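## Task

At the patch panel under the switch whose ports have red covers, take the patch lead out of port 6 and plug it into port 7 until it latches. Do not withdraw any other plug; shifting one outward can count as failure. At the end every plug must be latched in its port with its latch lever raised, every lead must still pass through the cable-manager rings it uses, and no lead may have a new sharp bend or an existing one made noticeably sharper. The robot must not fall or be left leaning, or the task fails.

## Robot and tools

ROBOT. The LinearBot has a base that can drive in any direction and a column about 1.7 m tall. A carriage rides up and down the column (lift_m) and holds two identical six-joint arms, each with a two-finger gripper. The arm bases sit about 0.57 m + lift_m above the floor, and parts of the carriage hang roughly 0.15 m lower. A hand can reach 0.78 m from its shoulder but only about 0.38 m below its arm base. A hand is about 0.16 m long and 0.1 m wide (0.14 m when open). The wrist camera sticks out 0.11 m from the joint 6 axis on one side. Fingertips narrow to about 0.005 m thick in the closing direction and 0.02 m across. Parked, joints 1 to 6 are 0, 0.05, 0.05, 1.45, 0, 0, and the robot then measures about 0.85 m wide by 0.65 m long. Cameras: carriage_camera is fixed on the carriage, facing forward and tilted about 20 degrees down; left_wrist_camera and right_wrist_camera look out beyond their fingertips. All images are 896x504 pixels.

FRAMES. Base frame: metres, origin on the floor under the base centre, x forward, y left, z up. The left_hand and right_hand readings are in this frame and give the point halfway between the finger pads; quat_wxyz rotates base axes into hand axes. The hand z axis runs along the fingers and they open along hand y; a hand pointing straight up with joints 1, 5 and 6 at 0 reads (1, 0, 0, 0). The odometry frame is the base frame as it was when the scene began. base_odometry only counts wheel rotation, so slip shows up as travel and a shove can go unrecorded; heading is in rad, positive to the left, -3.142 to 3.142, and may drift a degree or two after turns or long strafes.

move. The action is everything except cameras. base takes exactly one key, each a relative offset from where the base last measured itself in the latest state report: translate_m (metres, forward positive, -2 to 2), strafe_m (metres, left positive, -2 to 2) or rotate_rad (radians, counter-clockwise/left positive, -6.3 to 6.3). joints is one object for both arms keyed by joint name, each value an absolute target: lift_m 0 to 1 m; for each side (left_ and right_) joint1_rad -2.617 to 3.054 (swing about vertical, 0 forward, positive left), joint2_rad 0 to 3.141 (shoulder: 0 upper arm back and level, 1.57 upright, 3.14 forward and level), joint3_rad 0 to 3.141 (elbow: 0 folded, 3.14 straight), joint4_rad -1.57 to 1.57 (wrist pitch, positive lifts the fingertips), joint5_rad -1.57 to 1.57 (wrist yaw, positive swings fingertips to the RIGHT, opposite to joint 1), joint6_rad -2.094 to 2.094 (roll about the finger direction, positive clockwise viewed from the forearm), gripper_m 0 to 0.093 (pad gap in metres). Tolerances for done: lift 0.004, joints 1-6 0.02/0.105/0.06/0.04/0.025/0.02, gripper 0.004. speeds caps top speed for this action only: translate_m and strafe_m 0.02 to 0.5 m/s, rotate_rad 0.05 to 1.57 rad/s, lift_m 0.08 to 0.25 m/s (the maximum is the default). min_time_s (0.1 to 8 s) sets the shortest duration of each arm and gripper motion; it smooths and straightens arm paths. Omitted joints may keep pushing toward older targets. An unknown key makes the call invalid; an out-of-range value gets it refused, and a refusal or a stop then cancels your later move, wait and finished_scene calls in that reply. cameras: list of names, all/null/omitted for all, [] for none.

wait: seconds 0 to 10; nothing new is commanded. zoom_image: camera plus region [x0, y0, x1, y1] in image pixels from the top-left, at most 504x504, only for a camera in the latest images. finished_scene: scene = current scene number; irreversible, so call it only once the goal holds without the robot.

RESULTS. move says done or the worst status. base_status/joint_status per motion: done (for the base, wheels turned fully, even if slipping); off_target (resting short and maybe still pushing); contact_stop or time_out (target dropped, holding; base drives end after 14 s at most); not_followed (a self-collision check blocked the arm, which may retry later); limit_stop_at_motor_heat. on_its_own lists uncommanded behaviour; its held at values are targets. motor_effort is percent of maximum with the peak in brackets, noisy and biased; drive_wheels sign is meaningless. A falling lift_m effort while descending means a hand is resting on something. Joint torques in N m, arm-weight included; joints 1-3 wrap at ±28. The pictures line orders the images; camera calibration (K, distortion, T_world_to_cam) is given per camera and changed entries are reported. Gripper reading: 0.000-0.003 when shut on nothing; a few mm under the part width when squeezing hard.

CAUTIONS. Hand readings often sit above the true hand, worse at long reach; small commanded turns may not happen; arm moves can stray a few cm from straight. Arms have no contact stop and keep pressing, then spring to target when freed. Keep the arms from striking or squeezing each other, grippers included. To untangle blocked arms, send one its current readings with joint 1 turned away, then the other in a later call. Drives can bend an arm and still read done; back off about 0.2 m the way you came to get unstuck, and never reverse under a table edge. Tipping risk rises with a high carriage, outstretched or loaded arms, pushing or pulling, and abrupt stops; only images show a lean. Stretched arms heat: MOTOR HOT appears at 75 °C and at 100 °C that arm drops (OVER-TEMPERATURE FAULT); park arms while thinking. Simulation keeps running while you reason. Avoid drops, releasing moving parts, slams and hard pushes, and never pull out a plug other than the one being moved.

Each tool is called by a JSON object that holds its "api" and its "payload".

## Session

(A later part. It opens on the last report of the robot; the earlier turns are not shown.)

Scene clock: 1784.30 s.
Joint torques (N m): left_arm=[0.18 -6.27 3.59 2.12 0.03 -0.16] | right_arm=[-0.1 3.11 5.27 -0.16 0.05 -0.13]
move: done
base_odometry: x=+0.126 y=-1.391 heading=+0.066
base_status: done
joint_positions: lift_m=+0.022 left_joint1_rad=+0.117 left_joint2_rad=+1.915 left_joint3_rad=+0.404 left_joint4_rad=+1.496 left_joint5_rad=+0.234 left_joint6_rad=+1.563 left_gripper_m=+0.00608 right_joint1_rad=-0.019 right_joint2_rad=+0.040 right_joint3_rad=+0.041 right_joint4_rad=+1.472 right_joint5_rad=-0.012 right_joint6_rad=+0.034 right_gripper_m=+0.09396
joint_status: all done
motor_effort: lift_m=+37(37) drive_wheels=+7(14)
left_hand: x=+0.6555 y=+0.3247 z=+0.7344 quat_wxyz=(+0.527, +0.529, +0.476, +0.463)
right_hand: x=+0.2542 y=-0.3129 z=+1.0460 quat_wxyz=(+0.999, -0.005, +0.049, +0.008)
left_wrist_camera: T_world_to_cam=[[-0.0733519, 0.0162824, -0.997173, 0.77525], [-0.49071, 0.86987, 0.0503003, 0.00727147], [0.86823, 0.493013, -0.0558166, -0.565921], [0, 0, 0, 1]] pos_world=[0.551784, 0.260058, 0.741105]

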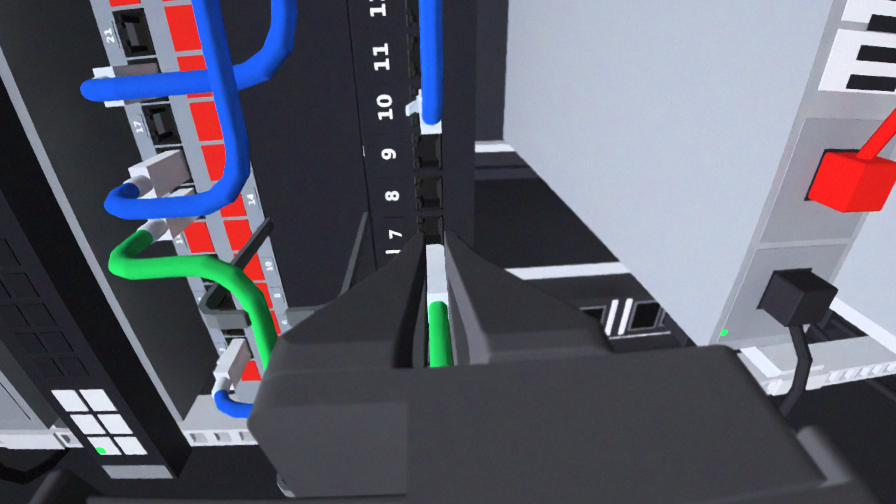

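{"api": "move", "payload": {"base": {"strafe_m": -0.003}, "joints": {"lift_m": 0.0204}, "speeds": {"strafe_m": 0.03}, "cameras": ["left_wrist_camera"]}}

{"api": "zoom_image", "payload": {"camera": "left_wrist_camera", "region": [330, 140, 510, 340]}}

Scene clock: 1798.13 s.
Joint torques (N m): left_arm=[0.08 -6.35 3.59 2.14 0.03 -0.14] | right_arm=[-0.05 3.08 5.44 -0.19 0 -0.17]
move: done
base_odometry: x=+0.126 y=-1.394 heading=+0.067
base_status: done
joint_positions: lift_m=+0.021 left_joint1_rad=+0.119 left_joint2_rad=+1.915 left_joint3_rad=+0.404 left_joint4_rad=+1.495 left_joint5_rad=+0.235 left_joint6_rad=+1.563 left_gripper_m=+0.00608 right_joint1_rad=-0.019 right_joint2_rad=+0.040 right_joint3_rad=+0.041 right_joint4_rad=+1.472 right_joint5_rad=-0.012 right_joint6_rad=+0.034 right_gripper_m=+0.09396
joint_status: all done
motor_effort: lift_m=+35(36) drive_wheels=+7(14)
left_hand: x=+0.6555 y=+0.3251 z=+0.7334 quat_wxyz=(+0.527, +0.529, +0.477, +0.463)
right_hand: x=+0.2542 y=-0.3130 z=+1.0452 quat_wxyz=(+0.999, -0.005, +0.049, +0.008)
left_wrist_camera: T_world_to_cam=[[-0.073666, 0.0161878, -0.997152, 0.774528], [-0.491079, 0.869656, 0.0503972, 0.00715613], [0.867995, 0.493393, -0.0561146, -0.565919], [0, 0, 0, 1]] pos_world=[0.551785, 0.260459, 0.740204]

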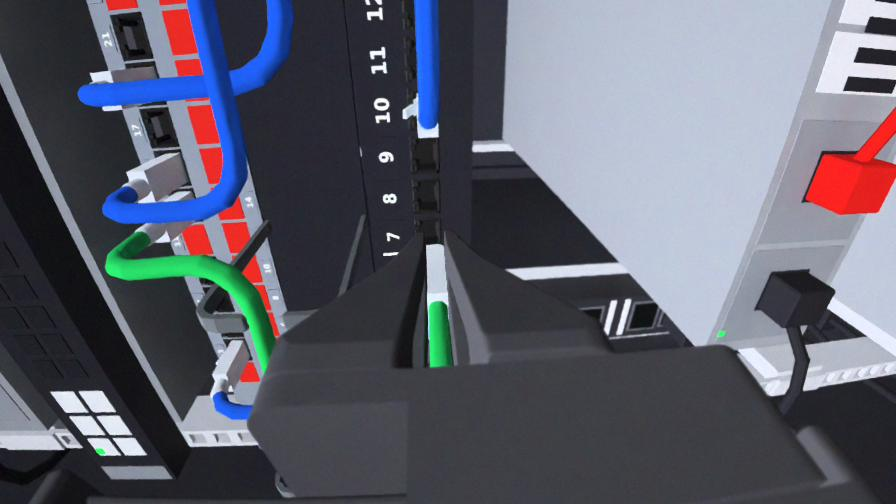

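Scaled by 2.520 (camera's finer frame: 1280x720).

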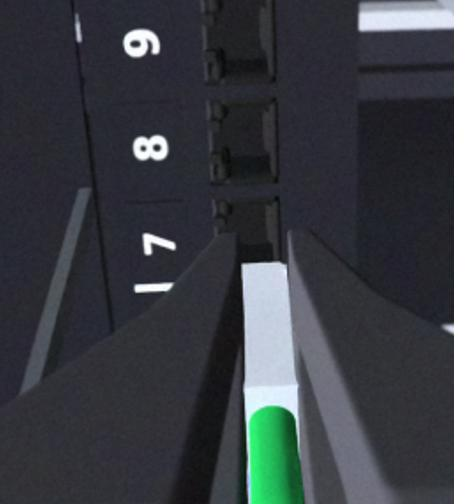

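{"api": "move", "payload": {"base": {"strafe_m": -0.002}, "speeds": {"strafe_m": 0.03}, "cameras": ["left_wrist_camera"]}}

{"api": "zoom_image", "payload": {"camera": "left_wrist_camera", "region": [330, 140, 510, 340]}}

Scene clock: 1822.80 s.
Joint torques (N m): left_arm=[-0.08 -6.27 3.6 2.11 0.02 -0.15] | right_arm=[-0.29 3.08 5.41 -0.17 0.02 -0.14]
move: done
base_odometry: x=+0.127 y=-1.395 heading=+0.068
base_status: done
joint_positions: lift_m=+0.021 left_joint1_rad=+0.120 left_joint2_rad=+1.915 left_joint3_rad=+0.404 left_joint4_rad=+1.496 left_joint5_rad=+0.235 left_joint6_rad=+1.563 left_gripper_m=+0.00608 right_joint1_rad=-0.019 right_joint2_rad=+0.040 right_joint3_rad=+0.041 right_joint4_rad=+1.472 right_joint5_rad=-0.012 right_joint6_rad=+0.034 right_gripper_m=+0.09396
joint_status: not commanded
motor_effort: lift_m=+35(35) drive_wheels=+7(14)
left_hand: x=+0.6555 y=+0.3257 z=+0.7336 quat_wxyz=(+0.527, +0.529, +0.477, +0.464)
right_hand: x=+0.2542 y=-0.3130 z=+1.0452 quat_wxyz=(+0.999, -0.005, +0.049, +0.008)
left_wrist_camera: T_world_to_cam=[[-0.0729353, 0.0161667, -0.997206, 0.774271], [-0.492416, 0.868917, 0.050102, 0.00799822], [0.867299, 0.494694, -0.055414, -0.566671], [0, 0, 0, 1]] pos_world=[0.551883, 0.260862, 0.740306]

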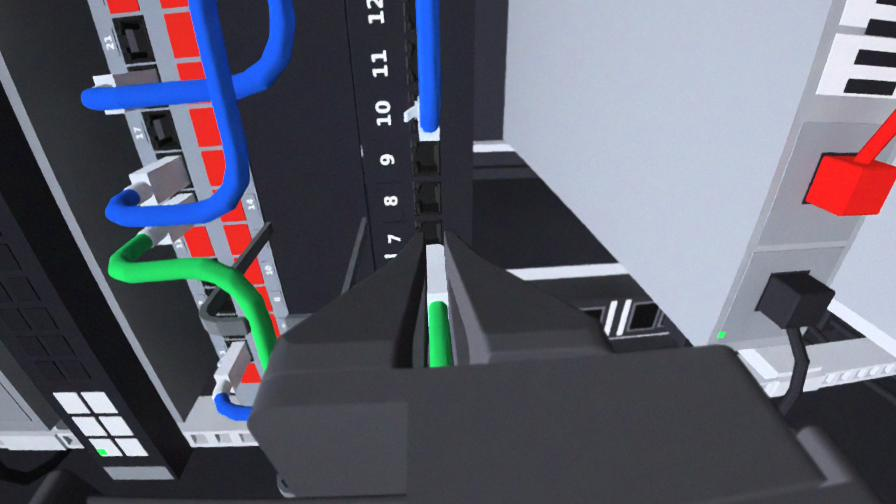

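Scaled by 2.520 (camera's finer frame: 1280x720).

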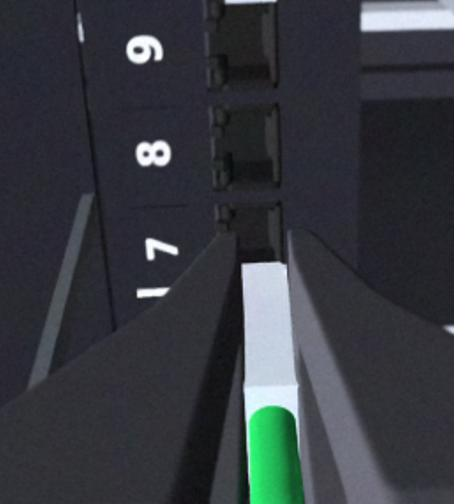

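{"api": "move", "payload": {"base": {"strafe_m": -0.002}, "joints": {"lift_m": 0.0199}, "speeds": {"strafe_m": 0.03}, "cameras": []}}

{"api": "move", "payload": {"base": {"translate_m": 0.008}, "speeds": {"translate_m": 0.03}, "cameras": ["left_wrist_camera"]}}

{"api": "zoom_image", "payload": {"camera": "left_wrist_camera", "region": [330, 140, 510, 340]}}

Scene clock: 1837.83 s.
Joint torques (N m): left_arm=[-0.08 -6.38 3.56 2.12 0.03 -0.14] | right_arm=[-0.16 2.99 5.44 -0.1 0.04 -0.13]
move: done
base_odometry: x=+0.127 y=-1.397 heading=+0.068
base_status: done
joint_positions: lift_m=+0.020 left_joint1_rad=+0.121 left_joint2_rad=+1.915 left_joint3_rad=+0.404 left_joint4_rad=+1.495 left_joint5_rad=+0.235 left_joint6_rad=+1.563 left_gripper_m=+0.00608 right_joint1_rad=-0.019 right_joint2_rad=+0.040 right_joint3_rad=+0.041 right_joint4_rad=+1.472 right_joint5_rad=-0.011 right_joint6_rad=+0.034 right_gripper_m=+0.09396
joint_status: all done
motor_effort: lift_m=+33(34) drive_wheels=+6(13)
left_hand: x=+0.6555 y=+0.3260 z=+0.7330 quat_wxyz=(+0.526, +0.529, +0.477, +0.464)
right_hand: x=+0.2543 y=-0.3131 z=+1.0448 quat_wxyz=(+0.999, -0.004, +0.049, +0.008)

Scene clock: 1838.53 s.
Joint torques (N m): left_arm=[-0.13 -6.38 3.54 2.12 0.04 -0.15] | right_arm=[-0.29 2.88 5.42 -0.13 0.06 -0.13]
move: done
base_odometry: x=+0.135 y=-1.397 heading=+0.067
base_status: done
joint_positions: lift_m=+0.020 left_joint1_rad=+0.121 left_joint2_rad=+1.915 left_joint3_rad=+0.404 left_joint4_rad=+1.496 left_joint5_rad=+0.235 left_joint6_rad=+1.563 left_gripper_m=+0.00608 right_joint1_rad=-0.019 right_joint2_rad=+0.040 right_joint3_rad=+0.041 right_joint4_rad=+1.472 right_joint5_rad=-0.011 right_joint6_rad=+0.034 right_gripper_m=+0.09396
joint_status: not commanded
motor_effort: lift_m=+33(33) drive_wheels=-7(12)
left_hand: x=+0.6555 y=+0.3260 z=+0.7331 quat_wxyz=(+0.526, +0.529, +0.477, +0.464)
right_hand: x=+0.2543 y=-0.3131 z=+1.0448 quat_wxyz=(+0.999, -0.004, +0.049, +0.008)
left_wrist_camera: T_world_to_cam=[[-0.0733918, 0.0160814, -0.997174, 0.774119], [-0.493086, 0.868525, 0.0502978, 0.00817133], [0.866879, 0.495384, -0.0558132, -0.566448], [0, 0, 0, 1]] pos_world=[0.551885, 0.261063, 0.739905]

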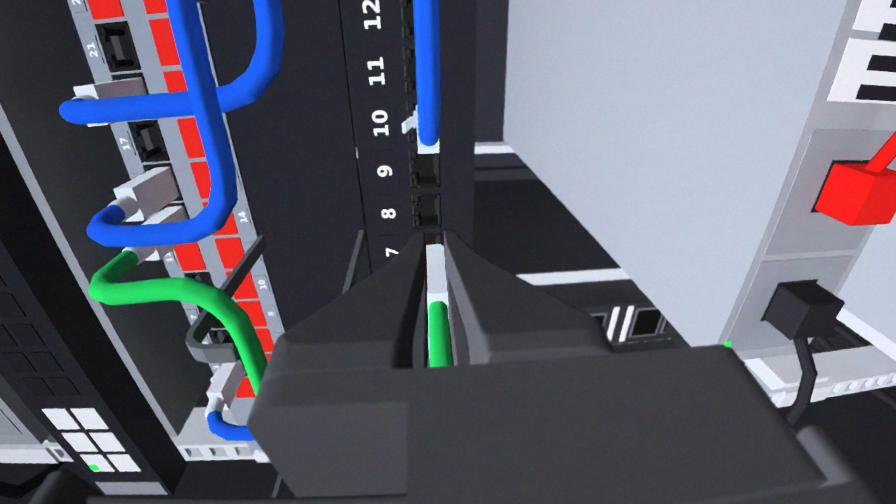

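Scaled by 2.520 (camera's finer frame: 1280x720).

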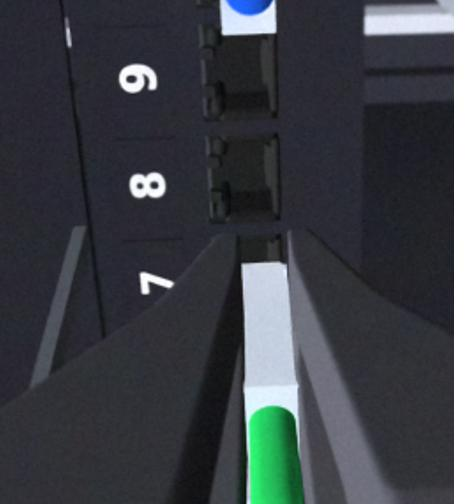

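{"api": "move", "payload": {"base": {"translate_m": 0.01}, "speeds": {"translate_m": 0.03}, "cameras": ["left_wrist_camera"]}}

{"api": "zoom_image", "payload": {"camera": "left_wrist_camera", "region": [330, 140, 510, 340]}}

Scene clock: 1874.60 s.
Joint torques (N m): left_arm=[-0.05 -6.32 3.56 2.13 0.04 -0.14] | right_arm=[-0.23 3.07 5.48 -0.19 0 -0.15]
move: done
base_odometry: x=+0.145 y=-1.397 heading=+0.066
base_status: done
joint_positions: lift_m=+0.020 left_joint1_rad=+0.121 left_joint2_rad=+1.915 left_joint3_rad=+0.403 left_joint4_rad=+1.494 left_joint5_rad=+0.234 left_joint6_rad=+1.563 left_gripper_m=+0.00608 right_joint1_rad=-0.019 right_joint2_rad=+0.040 right_joint3_rad=+0.041 right_joint4_rad=+1.472 right_joint5_rad=-0.012 right_joint6_rad=+0.034 right_gripper_m=+0.09396
joint_status: not commanded
motor_effort: lift_m=+33(34) drive_wheels=-6(13)
left_hand: x=+0.6554 y=+0.3263 z=+0.7325 quat_wxyz=(+0.526, +0.529, +0.478, +0.464)
right_hand: x=+0.2542 y=-0.3130 z=+1.0448 quat_wxyz=(+0.999, -0.005, +0.049, +0.008)
left_wrist_camera: T_world_to_cam=[[-0.0756775, 0.0157341, -0.997008, 0.775044], [-0.49391, 0.868005, 0.0511883, 0.00794717], [0.866214, 0.496306, -0.0579172, -0.564892], [0, 0, 0, 1]] pos_world=[0.551895, 0.261266, 0.739601]

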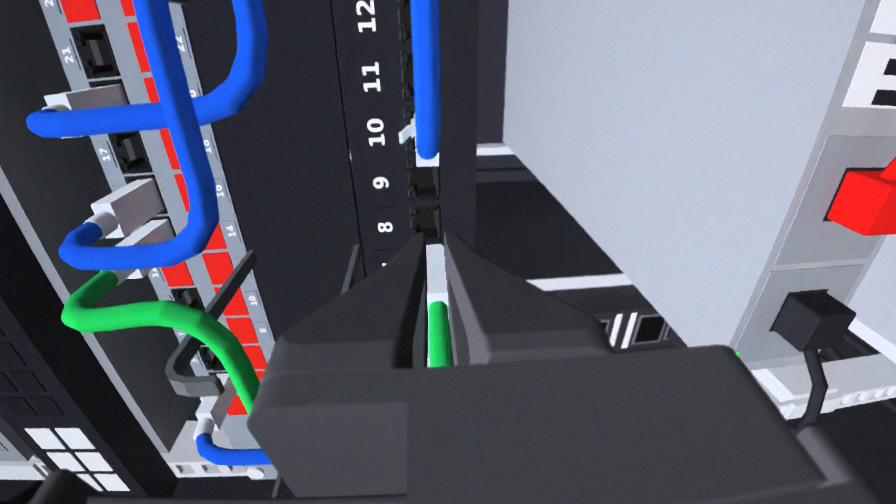

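Scaled by 2.520 (camera's finer frame: 1280x720).

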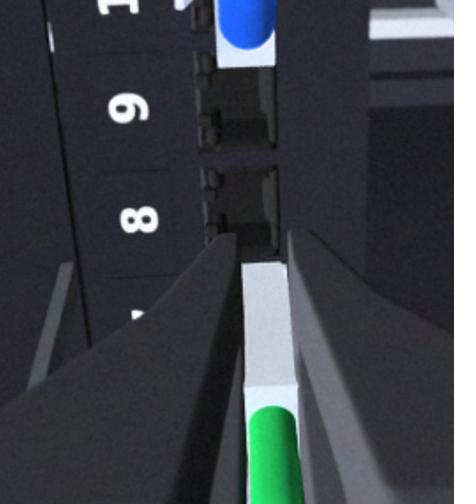

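{"api": "move", "payload": {"base": {"strafe_m": 0.0045}, "speeds": {"strafe_m": 0.03}, "cameras": ["left_wrist_camera"]}}

{"api": "zoom_image", "payload": {"camera": "left_wrist_camera", "region": [330, 140, 510, 340]}}

Scene clock: 2057.33 s.
Joint torques (N m): left_arm=[-0.2 -6.3 3.6 2.13 0.04 -0.15] | right_arm=[-0.24 2.91 5.63 -0.21 0.05 -0.11]
move: done
base_odometry: x=+0.144 y=-1.393 heading=+0.066
base_status: done
joint_positions: lift_m=+0.020 left_joint1_rad=+0.122 left_joint2_rad=+1.915 left_joint3_rad=+0.403 left_joint4_rad=+1.493 left_joint5_rad=+0.234 left_joint6_rad=+1.563 left_gripper_m=+0.00608 right_joint1_rad=-0.019 right_joint2_rad=+0.040 right_joint3_rad=+0.041 right_joint4_rad=+1.472 right_joint5_rad=-0.012 right_joint6_rad=+0.034 right_gripper_m=+0.09396
joint_status: not commanded
motor_effort: lift_m=+33(33) drive_wheels=-4(11)
left_hand: x=+0.6554 y=+0.3268 z=+0.7323 quat_wxyz=(+0.525, +0.529, +0.479, +0.464)
right_hand: x=+0.2542 y=-0.3130 z=+1.0448 quat_wxyz=(+0.999, -0.005, +0.049, +0.008)
left_wrist_camera: T_world_to_cam=[[-0.0767697, 0.0154717, -0.996929, 0.775457], [-0.495236, 0.867225, 0.051595, 0.00829467], [0.86536, 0.497676, -0.0589145, -0.564345], [0, 0, 0, 1]] pos_world=[0.552001, 0.26167, 0.739399]

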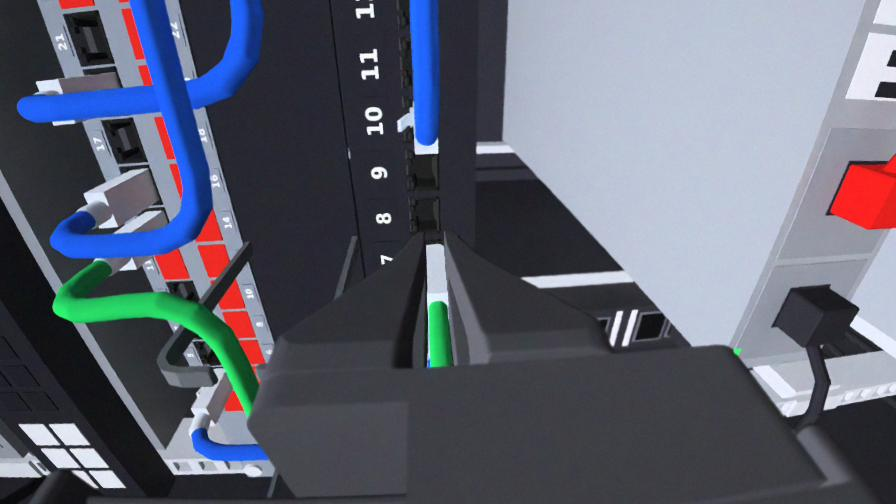

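Scaled by 2.520 (camera's finer frame: 1280x720).

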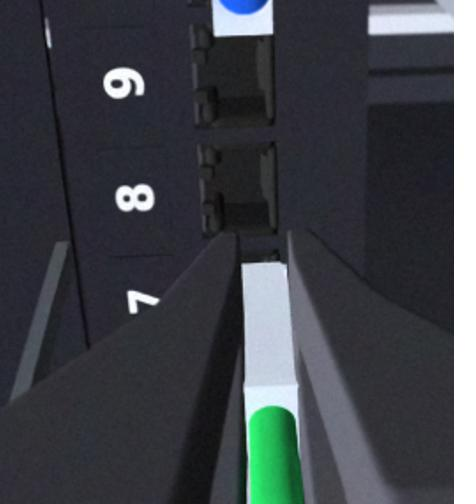

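{"api": "move", "payload": {"base": {"strafe_m": 0.0014}, "joints": {"lift_m": 0.0216}, "speeds": {"strafe_m": 0.03}, "cameras": ["left_wrist_camera"]}}

{"api": "zoom_image", "payload": {"camera": "left_wrist_camera", "region": [330, 140, 510, 340]}}

Scene clock: 2096.53 s.
Joint torques (N m): left_arm=[-0.35 -6.24 3.62 2.16 0.08 -0.15] | right_arm=[0.08 2.93 5.41 -0.13 0.03 -0.14]
move: done
base_odometry: x=+0.144 y=-1.392 heading=+0.065
base_status: done
joint_positions: lift_m=+0.021 left_joint1_rad=+0.123 left_joint2_rad=+1.915 left_joint3_rad=+0.403 left_joint4_rad=+1.494 left_joint5_rad=+0.233 left_joint6_rad=+1.563 left_gripper_m=+0.00608 right_joint1_rad=-0.019 right_joint2_rad=+0.040 right_joint3_rad=+0.041 right_joint4_rad=+1.473 right_joint5_rad=-0.011 right_joint6_rad=+0.034 right_gripper_m=+0.09396
joint_status: all done
motor_effort: lift_m=+45(46) drive_wheels=-4(11)
left_hand: x=+0.6554 y=+0.3274 z=+0.7332 quat_wxyz=(+0.525, +0.528, +0.479, +0.465)
right_hand: x=+0.2541 y=-0.3131 z=+1.0455 quat_wxyz=(+0.999, -0.004, +0.049, +0.008)
left_wrist_camera: T_world_to_cam=[[-0.0760908, 0.0155015, -0.99698, 0.776021], [-0.496876, 0.866299, 0.0513918, 0.00938265], [0.864479, 0.499286, -0.0582151, -0.565067], [0, 0, 0, 1]] pos_world=[0.552199, 0.261972, 0.7403]

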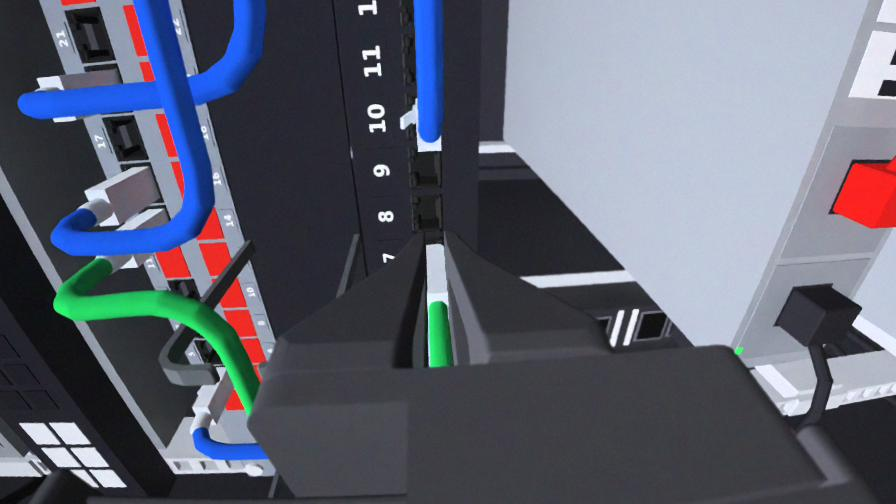

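Scaled by 2.520 (camera's finer frame: 1280x720).

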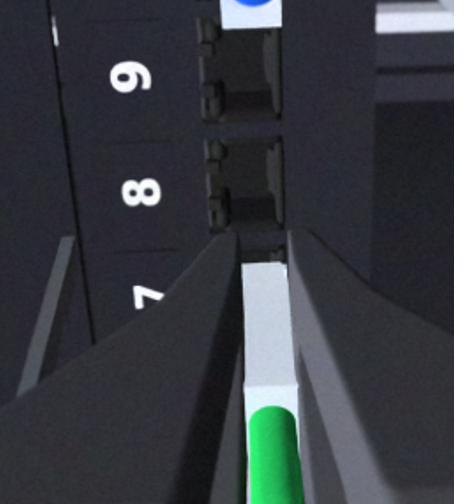

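{"api": "move", "payload": {"joints": {"lift_m": 0.0224}, "cameras": []}}

{"api": "move", "payload": {"base": {"translate_m": 0.006}, "speeds": {"translate_m": 0.03}, "cameras": ["left_wrist_camera"]}}

{"api": "zoom_image", "payload": {"camera": "left_wrist_camera", "region": [330, 140, 510, 340]}}

Scene clock: 2106.23 s.
Joint torques (N m): left_arm=[-0.29 -6.24 3.64 2.16 0.06 -0.15] | right_arm=[-0.17 2.95 5.56 -0.15 -0.02 -0.1]
move: done
base_odometry: x=+0.144 y=-1.392 heading=+0.065
base_status: not commanded
joint_positions: lift_m=+0.022 left_joint1_rad=+0.123 left_joint2_rad=+1.915 left_joint3_rad=+0.403 left_joint4_rad=+1.494 left_joint5_rad=+0.233 left_joint6_rad=+1.563 left_gripper_m=+0.00608 right_joint1_rad=-0.019 right_joint2_rad=+0.040 right_joint3_rad=+0.041 right_joint4_rad=+1.473 right_joint5_rad=-0.011 right_joint6_rad=+0.034 right_gripper_m=+0.09396
joint_status: all done
motor_effort: lift_m=+45(49) drive_wheels=-4(5)
left_hand: x=+0.6554 y=+0.3274 z=+0.7342 quat_wxyz=(+0.525, +0.528, +0.479, +0.465)
right_hand: x=+0.2541 y=-0.3131 z=+1.0463 quat_wxyz=(+0.999, -0.004, +0.049, +0.008)

Scene clock: 2106.87 s.
Joint torques (N m): left_arm=[-0.29 -6.22 4.55 1.99 0.03 -0.14] | right_arm=[-0.09 3.1 5.38 -0.17 0 -0.11]
move: done
base_odometry: x=+0.150 y=-1.392 heading=+0.064
base_status: done
joint_positions: lift_m=+0.022 left_joint1_rad=+0.123 left_joint2_rad=+1.915 left_joint3_rad=+0.392 left_joint4_rad=+1.506 left_joint5_rad=+0.236 left_joint6_rad=+1.563 left_gripper_m=+0.00608 right_joint1_rad=-0.019 right_joint2_rad=+0.040 right_joint3_rad=+0.041 right_joint4_rad=+1.473 right_joint5_rad=-0.011 right_joint6_rad=+0.034 right_gripper_m=+0.09396
joint_status: not commanded
motor_effort: lift_m=+45(45) drive_wheels=+7(13)
left_hand: x=+0.6526 y=+0.3264 z=+0.7334 quat_wxyz=(+0.526, +0.529, +0.478, +0.464)
right_hand: x=+0.2540 y=-0.3131 z=+1.0463 quat_wxyz=(+0.999, -0.004, +0.048, +0.008)
left_wrist_camera: T_world_to_cam=[[-0.0749252, 0.0158225, -0.997064, 0.775134], [-0.493963, 0.867992, 0.0508935, 0.0066908], [0.866249, 0.496325, -0.0572188, -0.563014], [0, 0, 0, 1]] pos_world=[0.549092, 0.261366, 0.740302]

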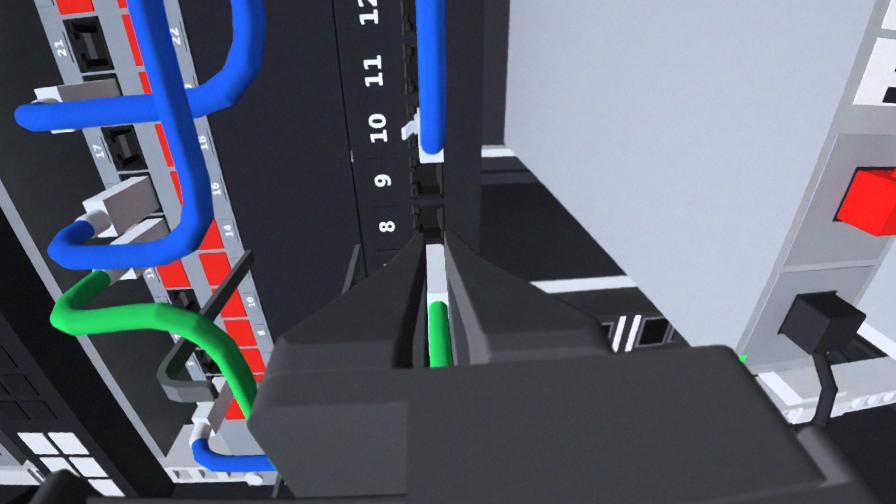

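Scaled by 2.520 (camera's finer frame: 1280x720).

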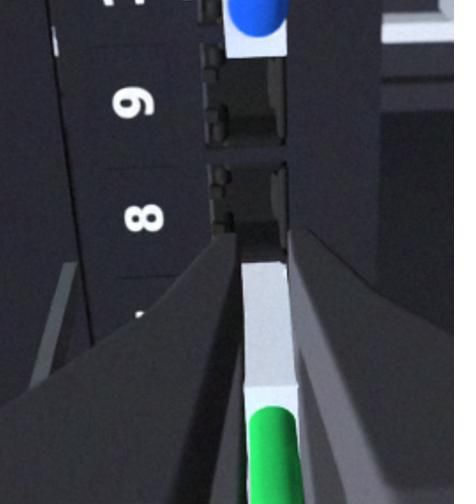

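{"api": "move", "payload": {"base": {"translate_m": -0.006}, "speeds": {"translate_m": 0.03}, "cameras": ["left_wrist_camera"]}}

{"api": "zoom_image", "payload": {"camera": "left_wrist_camera", "region": [330, 140, 510, 340]}}

{"api": "move", "payload": {"base": {"strafe_m": 0.003}, "speeds": {"strafe_m": 0.03}, "cameras": ["left_wrist_camera"]}}

{"api": "zoom_image", "payload": {"camera": "left_wrist_camera", "region": [330, 140, 510, 340]}}

Scene clock: 2142.97 s.
Joint torques (N m): left_arm=[-0.34 -6.23 4.49 2.06 0.03 -0.15] | right_arm=[-0.18 3.04 5.33 -0.15 -0.04 -0.15]
move: done
base_odometry: x=+0.144 y=-1.392 heading=+0.064
base_status: done
joint_positions: lift_m=+0.022 left_joint1_rad=+0.123 left_joint2_rad=+1.915 left_joint3_rad=+0.392 left_joint4_rad=+1.501 left_joint5_rad=+0.235 left_joint6_rad=+1.563 left_gripper_m=+0.00608 right_joint1_rad=-0.019 right_joint2_rad=+0.040 right_joint3_rad=+0.041 right_joint4_rad=+1.473 right_joint5_rad=-0.011 right_joint6_rad=+0.034 right_gripper_m=+0.09396
joint_status: not commanded
motor_effort: lift_m=+45(45) drive_wheels=+1(9)
left_hand: x=+0.6526 y=+0.3267 z=+0.7322 quat_wxyz=(+0.525, +0.530, +0.480, +0.463)
right_hand: x=+0.2540 y=-0.3131 z=+1.0463 quat_wxyz=(+0.999, -0.004, +0.048, +0.008)
left_wrist_camera: T_world_to_cam=[[-0.0797846, 0.0151405, -0.996697, 0.777109], [-0.494716, 0.86745, 0.0527787, 0.00576527], [0.865384, 0.497293, -0.0617189, -0.559705], [0, 0, 0, 1]] pos_world=[0.549213, 0.26157, 0.739694]

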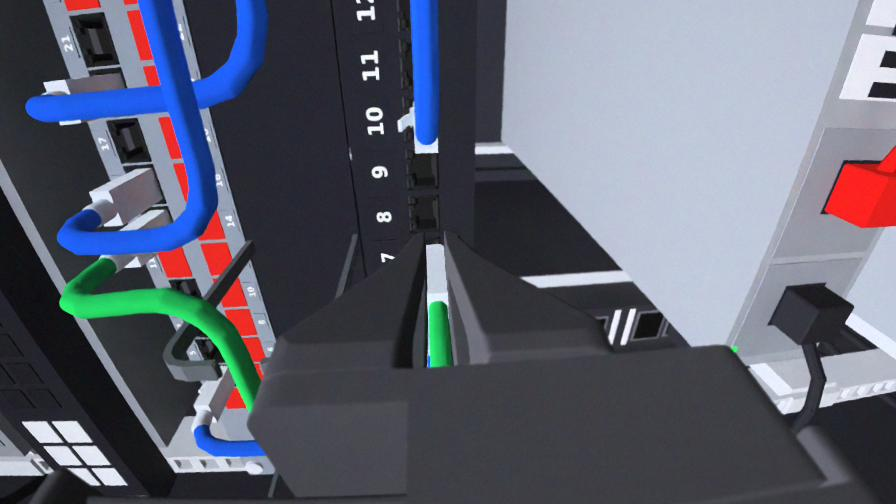

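Scaled by 2.520 (camera's finer frame: 1280x720).

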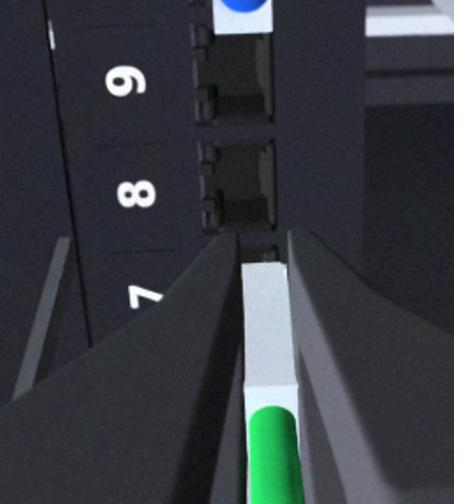

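Scene clock: 2143.50 s.
Joint torques (N m): left_arm=[-0.4 -6.3 4.56 2.07 0.03 -0.15] | right_arm=[-0.03 3 5.38 -0.17 0.04 -0.13]
move: done
base_odometry: x=+0.144 y=-1.389 heading=+0.063
base_status: done
joint_positions: lift_m=+0.022 left_joint1_rad=+0.124 left_joint2_rad=+1.915 left_joint3_rad=+0.392 left_joint4_rad=+1.500 left_joint5_rad=+0.235 left_joint6_rad=+1.563 left_gripper_m=+0.00608 right_joint1_rad=-0.019 right_joint2_rad=+0.040 right_joint3_rad=+0.041 right_joint4_rad=+1.473 right_joint5_rad=-0.011 right_joint6_rad=+0.034 right_gripper_m=+0.09396
joint_status: not commanded
motor_effort: lift_m=+45(45) drive_wheels=-5(7)
left_hand: x=+0.6526 y=+0.3269 z=+0.7319 quat_wxyz=(+0.524, +0.530, +0.480, +0.463)
right_hand: x=+0.2540 y=-0.3131 z=+1.0463 quat_wxyz=(+0.999, -0.004, +0.048, +0.008)
left_wrist_camera: T_world_to_cam=[[-0.0809513, 0.0148768, -0.996607, 0.777658], [-0.495303, 0.867092, 0.0531754, 0.00585669], [0.864941, 0.497927, -0.0628236, -0.558958], [0, 0, 0, 1]] pos_world=[0.549318, 0.261673, 0.739592]

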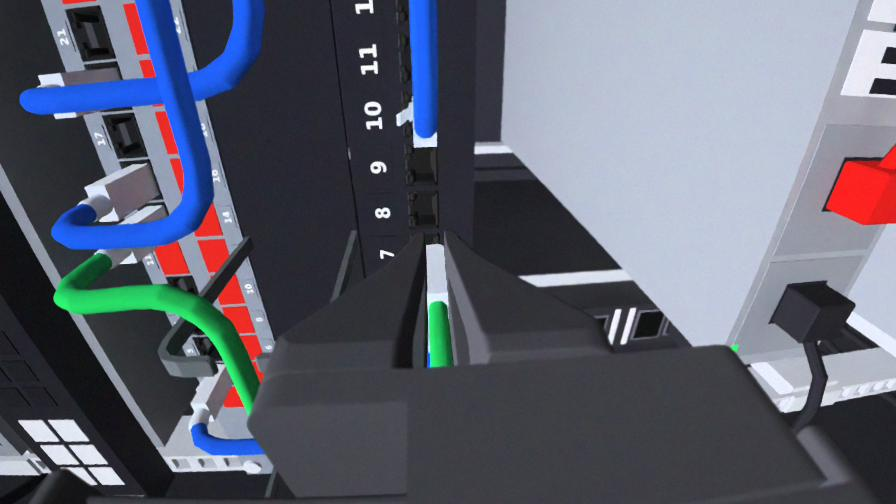

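Scaled by 2.520 (camera's finer frame: 1280x720).

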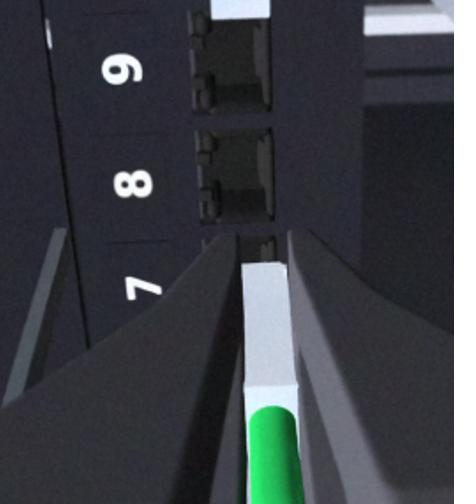

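{"api": "move", "payload": {"base": {"strafe_m": 0.001}, "joints": {"lift_m": 0.0245}, "speeds": {"strafe_m": 0.03}, "cameras": []}}

{"api": "move", "payload": {"base": {"translate_m": 0.005}, "speeds": {"translate_m": 0.03}, "cameras": ["left_wrist_camera"]}}

{"api": "zoom_image", "payload": {"camera": "left_wrist_camera", "region": [330, 140, 510, 340]}}

Scene clock: 2164.00 s.
Joint torques (N m): left_arm=[-0.31 -6.28 4.51 2.1 0.01 -0.15] | right_arm=[-0.06 2.99 5.76 -0.22 0.01 -0.12]
move: done
base_odometry: x=+0.144 y=-1.388 heading=+0.062
base_status: done
joint_positions: lift_m=+0.024 left_joint1_rad=+0.123 left_joint2_rad=+1.914 left_joint3_rad=+0.392 left_joint4_rad=+1.498 left_joint5_rad=+0.233 left_joint6_rad=+1.563 left_gripper_m=+0.00608 right_joint1_rad=-0.019 right_joint2_rad=+0.040 right_joint3_rad=+0.041 right_joint4_rad=+1.473 right_joint5_rad=-0.011 right_joint6_rad=+0.034 right_gripper_m=+0.09396
joint_status: all done
motor_effort: lift_m=+44(52) drive_wheels=-6(8)
left_hand: x=+0.6526 y=+0.3269 z=+0.7337 quat_wxyz=(+0.524, +0.530, +0.481, +0.463)
right_hand: x=+0.2540 y=-0.3131 z=+1.0485 quat_wxyz=(+0.999, -0.004, +0.048, +0.008)

Scene clock: 2164.63 s.
Joint torques (N m): left_arm=[-0.32 -6.26 4.56 2.13 0.08 -0.15] | right_arm=[-0.06 3.06 5.38 -0.21 0.06 -0.13]
move: done
base_odometry: x=+0.149 y=-1.389 heading=+0.061
base_status: done
joint_positions: lift_m=+0.024 left_joint1_rad=+0.124 left_joint2_rad=+1.914 left_joint3_rad=+0.392 left_joint4_rad=+1.495 left_joint5_rad=+0.232 left_joint6_rad=+1.563 left_gripper_m=+0.00608 right_joint1_rad=-0.019 right_joint2_rad=+0.040 right_joint3_rad=+0.041 right_joint4_rad=+1.474 right_joint5_rad=-0.011 right_joint6_rad=+0.034 right_gripper_m=+0.09396
joint_status: not commanded
motor_effort: lift_m=+44(44) drive_wheels=+7(13)
left_hand: x=+0.6526 y=+0.3275 z=+0.7332 quat_wxyz=(+0.523, +0.530, +0.482, +0.462)
right_hand: x=+0.2538 y=-0.3131 z=+1.0485 quat_wxyz=(+0.999, -0.004, +0.048, +0.008)
left_wrist_camera: T_world_to_cam=[[-0.0851304, 0.0141999, -0.996269, 0.781483], [-0.497753, 0.865581, 0.0548698, 0.00618697], [0.863131, 0.500567, -0.0666192, -0.556034], [0, 0, 0, 1]] pos_world=[0.549537, 0.26188, 0.741184]

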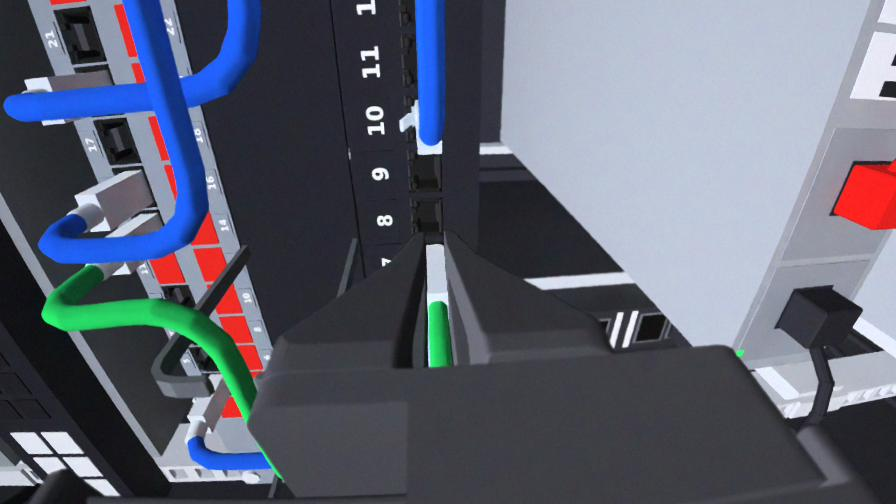

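Scaled by 2.520 (camera's finer frame: 1280x720).

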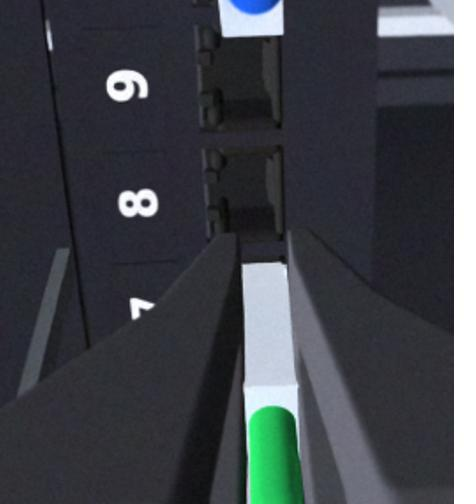

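{"api": "move", "payload": {"base": {"strafe_m": 0.001}, "joints": {"lift_m": 0.0255}, "speeds": {"strafe_m": 0.03}, "cameras": []}}

{"api": "move", "payload": {"base": {"translate_m": 0.004}, "speeds": {"translate_m": 0.03}, "cameras": ["left_wrist_camera"]}}

{"api": "zoom_image", "payload": {"camera": "left_wrist_camera", "region": [330, 140, 510, 340]}}

Scene clock: 2190.63 s.
Joint torques (N m): left_arm=[-0.38 -6.35 4.57 2.11 0.09 -0.14] | right_arm=[-0.1 3.14 5.37 -0.21 0 -0.17]
move: done
base_odometry: x=+0.149 y=-1.388 heading=+0.060
base_status: done
joint_positions: lift_m=+0.025 left_joint1_rad=+0.124 left_joint2_rad=+1.914 left_joint3_rad=+0.392 left_joint4_rad=+1.496 left_joint5_rad=+0.230 left_joint6_rad=+1.563 left_gripper_m=+0.00608 right_joint1_rad=-0.019 right_joint2_rad=+0.040 right_joint3_rad=+0.042 right_joint4_rad=+1.474 right_joint5_rad=-0.011 right_joint6_rad=+0.034 right_gripper_m=+0.09396
joint_status: all done
motor_effort: lift_m=+44(50) drive_wheels=+6(8)
left_hand: x=+0.6526 y=+0.3277 z=+0.7342 quat_wxyz=(+0.522, +0.529, +0.482, +0.463)
right_hand: x=+0.2537 y=-0.3131 z=+1.0496 quat_wxyz=(+0.999, -0.004, +0.048, +0.008)

Scene clock: 2191.23 s.
Joint torques (N m): left_arm=[-0.36 -6.26 4.53 2.1 0.2 -0.15] | right_arm=[-0.16 3.04 5.29 -0.2 0 -0.13]
move: done
base_odometry: x=+0.153 y=-1.388 heading=+0.059
base_status: done
joint_positions: lift_m=+0.025 left_joint1_rad=+0.124 left_joint2_rad=+1.914 left_joint3_rad=+0.392 left_joint4_rad=+1.497 left_joint5_rad=+0.224 left_joint6_rad=+1.563 left_gripper_m=+0.00608 right_joint1_rad=-0.019 right_joint2_rad=+0.040 right_joint3_rad=+0.042 right_joint4_rad=+1.473 right_joint5_rad=-0.011 right_joint6_rad=+0.034 right_gripper_m=+0.09396
joint_status: not commanded
motor_effort: lift_m=+44(44) drive_wheels=-6(13)
left_hand: x=+0.6528 y=+0.3288 z=+0.7345 quat_wxyz=(+0.521, +0.528, +0.484, +0.465)
right_hand: x=+0.2538 y=-0.3131 z=+1.0496 quat_wxyz=(+0.999, -0.004, +0.048, +0.008)
left_wrist_camera: T_world_to_cam=[[-0.0837462, 0.0139701, -0.996389, 0.782112], [-0.504373, 0.861766, 0.054475, 0.0109112], [0.859415, 0.507114, -0.0651234, -0.55751], [0, 0, 0, 1]] pos_world=[0.550135, 0.262392, 0.742387]

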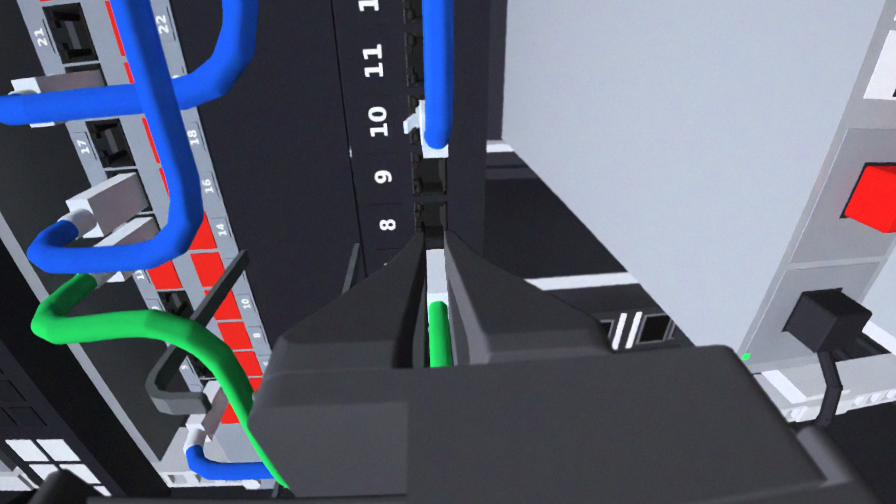

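Scaled by 2.520 (camera's finer frame: 1280x720).

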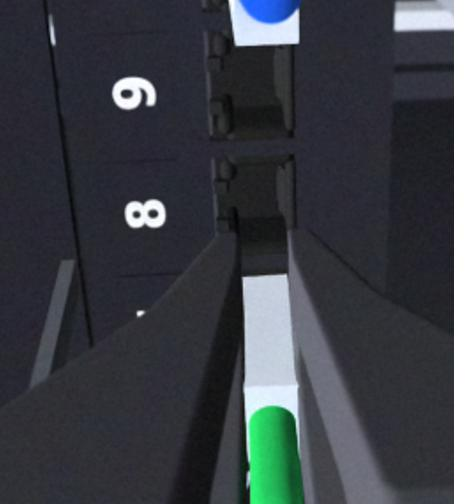

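{"api": "move", "payload": {"base": {"translate_m": 0.006}, "speeds": {"translate_m": 0.03}, "cameras": ["left_wrist_camera"]}}

{"api": "zoom_image", "payload": {"camera": "left_wrist_camera", "region": [330, 140, 510, 340]}}

Scene clock: 2205.70 s.
Joint torques (N m): left_arm=[-0.36 -6.26 5.12 2.02 0.24 -0.15] | right_arm=[-0.13 2.85 5.5 -0.21 0.05 -0.15]
move: done
base_odometry: x=+0.159 y=-1.388 heading=+0.058
base_status: done
joint_positions: lift_m=+0.025 left_joint1_rad=+0.124 left_joint2_rad=+1.914 left_joint3_rad=+0.384 left_joint4_rad=+1.506 left_joint5_rad=+0.219 left_joint6_rad=+1.563 left_gripper_m=+0.00608 right_joint1_rad=-0.019 right_joint2_rad=+0.040 right_joint3_rad=+0.042 right_joint4_rad=+1.474 right_joint5_rad=-0.011 right_joint6_rad=+0.034 right_gripper_m=+0.09396
joint_status: not commanded
motor_effort: lift_m=+44(44) drive_wheels=+9(14)
left_hand: x=+0.6510 y=+0.3296 z=+0.7342 quat_wxyz=(+0.520, +0.526, +0.485, +0.467)
right_hand: x=+0.2536 y=-0.3131 z=+1.0496 quat_wxyz=(+0.999, -0.004, +0.048, +0.008)
left_wrist_camera: T_world_to_cam=[[-0.0827299, 0.0137921, -0.996477, 0.781156], [-0.509431, 0.858804, 0.0541808, 0.013782], [0.856525, 0.512118, -0.0640226, -0.55712], [0, 0, 0, 1]] pos_world=[0.548833, 0.262702, 0.741989]

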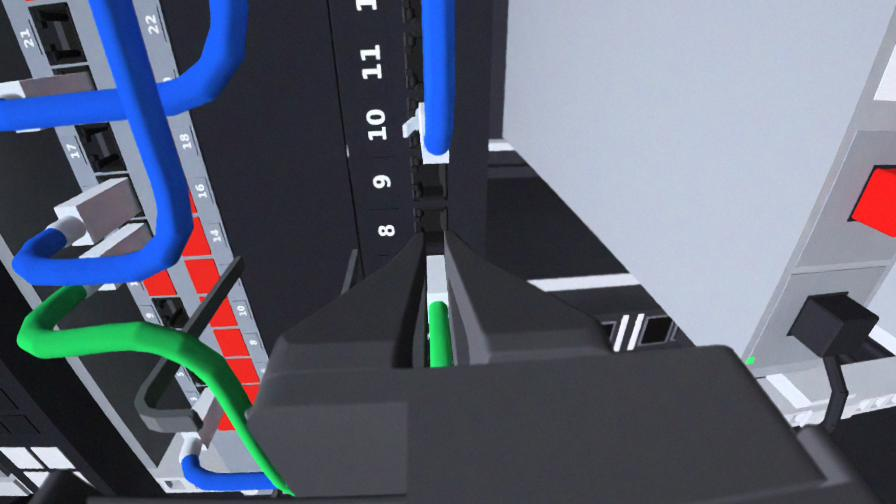

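Scaled by 2.520 (camera's finer frame: 1280x720).

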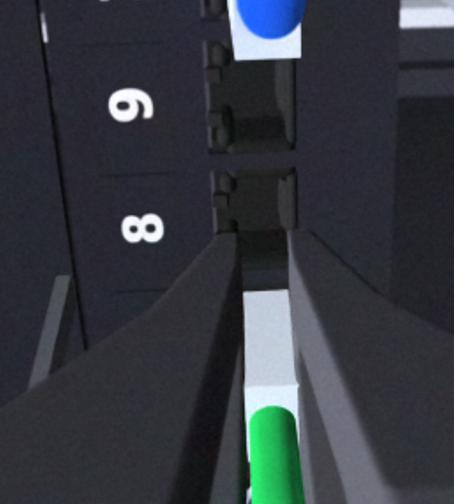

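{"api": "move", "payload": {"base": {"translate_m": 0.007}, "joints": {"left_joint4_rad": 1.525}, "speeds": {"translate_m": 0.03}, "cameras": ["left_wrist_camera"]}}

{"api": "zoom_image", "payload": {"camera": "left_wrist_camera", "region": [330, 140, 510, 340]}}

Scene clock: 2223.97 s.
Joint torques (N m): left_arm=[-0.81 -6 7.47 1.83 0.21 -0.15] | right_arm=[-0.18 2.85 5.49 -0.17 0 -0.17]
move: done
base_odometry: x=+0.166 y=-1.388 heading=+0.057
base_status: done
joint_positions: lift_m=+0.025 left_joint1_rad=+0.128 left_joint2_rad=+1.914 left_joint3_rad=+0.357 left_joint4_rad=+1.539 left_joint5_rad=+0.219 left_joint6_rad=+1.563 left_gripper_m=+0.00608 right_joint1_rad=-0.019 right_joint2_rad=+0.040 right_joint3_rad=+0.042 right_joint4_rad=+1.475 right_joint5_rad=-0.012 right_joint6_rad=+0.034 right_gripper_m=+0.09396
joint_status: all done
motor_effort: lift_m=+44(44) drive_wheels=+11(17)
left_hand: x=+0.6444 y=+0.3305 z=+0.7340 quat_wxyz=(+0.520, +0.524, +0.484, +0.470)
right_hand: x=+0.2534 y=-0.3130 z=+1.0496 quat_wxyz=(+0.999, -0.005, +0.047, +0.008)
left_wrist_camera: T_world_to_cam=[[-0.07639, 0.014271, -0.996976, 0.776445], [-0.513306, 0.856654, 0.0515927, 0.0147663], [0.854799, 0.515694, -0.0581143, -0.556407], [0, 0, 0, 1]] pos_world=[0.542509, 0.263206, 0.741]

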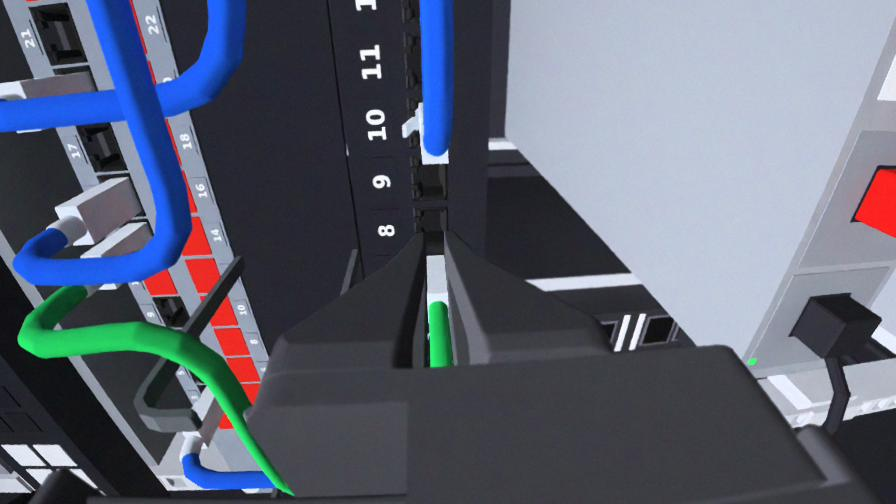

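Scaled by 2.520 (camera's finer frame: 1280x720).

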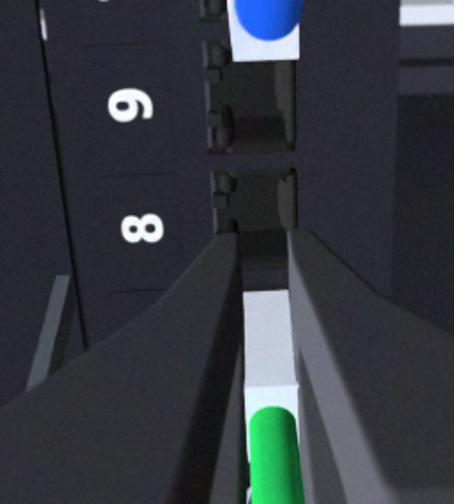

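{"api": "move", "payload": {"base": {"translate_m": -0.008}, "joints": {"left_joint4_rad": 1.51}, "speeds": {"translate_m": 0.03}, "cameras": []}}

{"api": "move", "payload": {"joints": {"left_gripper_m": 0.0165}, "min_time_s": 1.5, "cameras": ["left_wrist_camera"]}}

{"api": "zoom_image", "payload": {"camera": "left_wrist_camera", "region": [360, 180, 500, 340]}}

Scene clock: 2240.50 s.
Joint torques (N m): left_arm=[-0.81 -6.26 4.94 2.08 0.15 -0.15] | right_arm=[-0.14 2.86 5.41 -0.22 0 -0.12]
move: done
base_odometry: x=+0.158 y=-1.388 heading=+0.057
base_status: done
joint_positions: lift_m=+0.025 left_joint1_rad=+0.129 left_joint2_rad=+1.914 left_joint3_rad=+0.387 left_joint4_rad=+1.502 left_joint5_rad=+0.226 left_joint6_rad=+1.563 left_gripper_m=+0.00608 right_joint1_rad=-0.019 right_joint2_rad=+0.040 right_joint3_rad=+0.042 right_joint4_rad=+1.475 right_joint5_rad=-0.012 right_joint6_rad=+0.034 right_gripper_m=+0.09396
joint_status: all done
motor_effort: lift_m=+44(44) drive_wheels=+3(8)
left_hand: x=+0.6515 y=+0.3308 z=+0.7342 quat_wxyz=(+0.520, +0.527, +0.485, +0.466)
right_hand: x=+0.2534 y=-0.3130 z=+1.0496 quat_wxyz=(+0.999, -0.005, +0.047, +0.008)

Scene clock: 2242.30 s.
Joint torques (N m): left_arm=[-0.91 -6.2 4.97 2.08 0.11 -0.15] | right_arm=[-0.29 2.89 5.35 -0.22 0.05 -0.15]
move: done
base_odometry: x=+0.158 y=-1.388 heading=+0.057
base_status: not commanded
joint_positions: lift_m=+0.025 left_joint1_rad=+0.129 left_joint2_rad=+1.914 left_joint3_rad=+0.387 left_joint4_rad=+1.501 left_joint5_rad=+0.229 left_joint6_rad=+1.563 left_gripper_m=+0.01637 right_joint1_rad=-0.019 right_joint2_rad=+0.040 right_joint3_rad=+0.042 right_joint4_rad=+1.475 right_joint5_rad=-0.012 right_joint6_rad=+0.034 right_gripper_m=+0.09396
joint_status: all done
motor_effort: lift_m=+44(45) drive_wheels=+3(4)
left_hand: x=+0.6515 y=+0.3303 z=+0.7341 quat_wxyz=(+0.521, +0.527, +0.484, +0.465)
right_hand: x=+0.2534 y=-0.3130 z=+1.0496 quat_wxyz=(+0.999, -0.005, +0.047, +0.008)
left_wrist_camera: T_world_to_cam=[[-0.0841554, 0.0137549, -0.996358, 0.78186], [-0.505353, 0.861185, 0.0545725, 0.00978928], [0.858799, 0.508105, -0.0655224, -0.556932], [0, 0, 0, 1]] pos_world=[0.549037, 0.263795, 0.741986]

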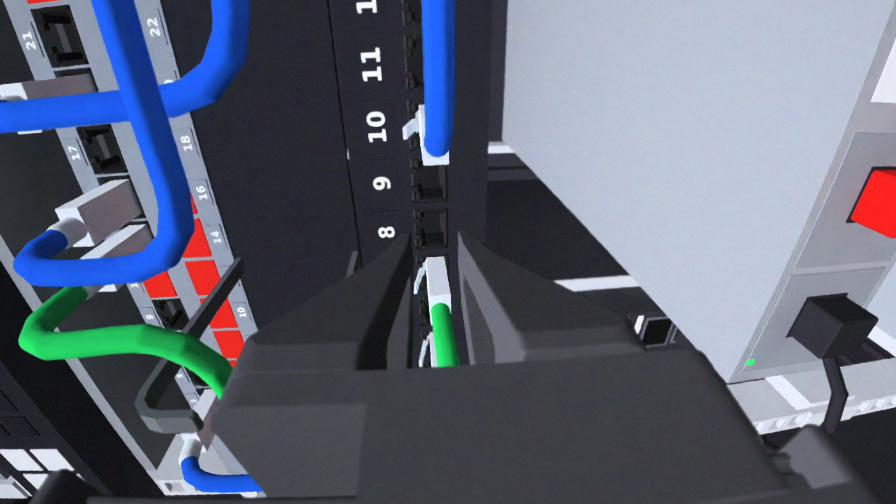

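Scaled by 3.150 (camera's finer frame: 1280x720).

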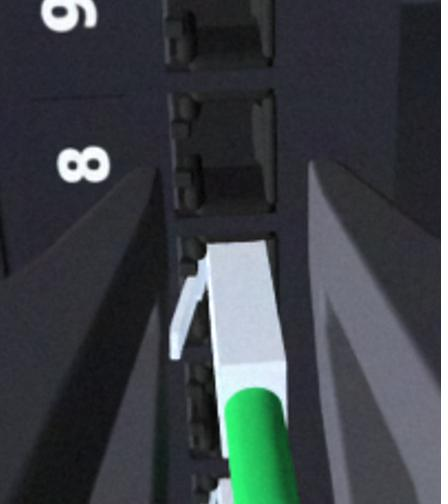

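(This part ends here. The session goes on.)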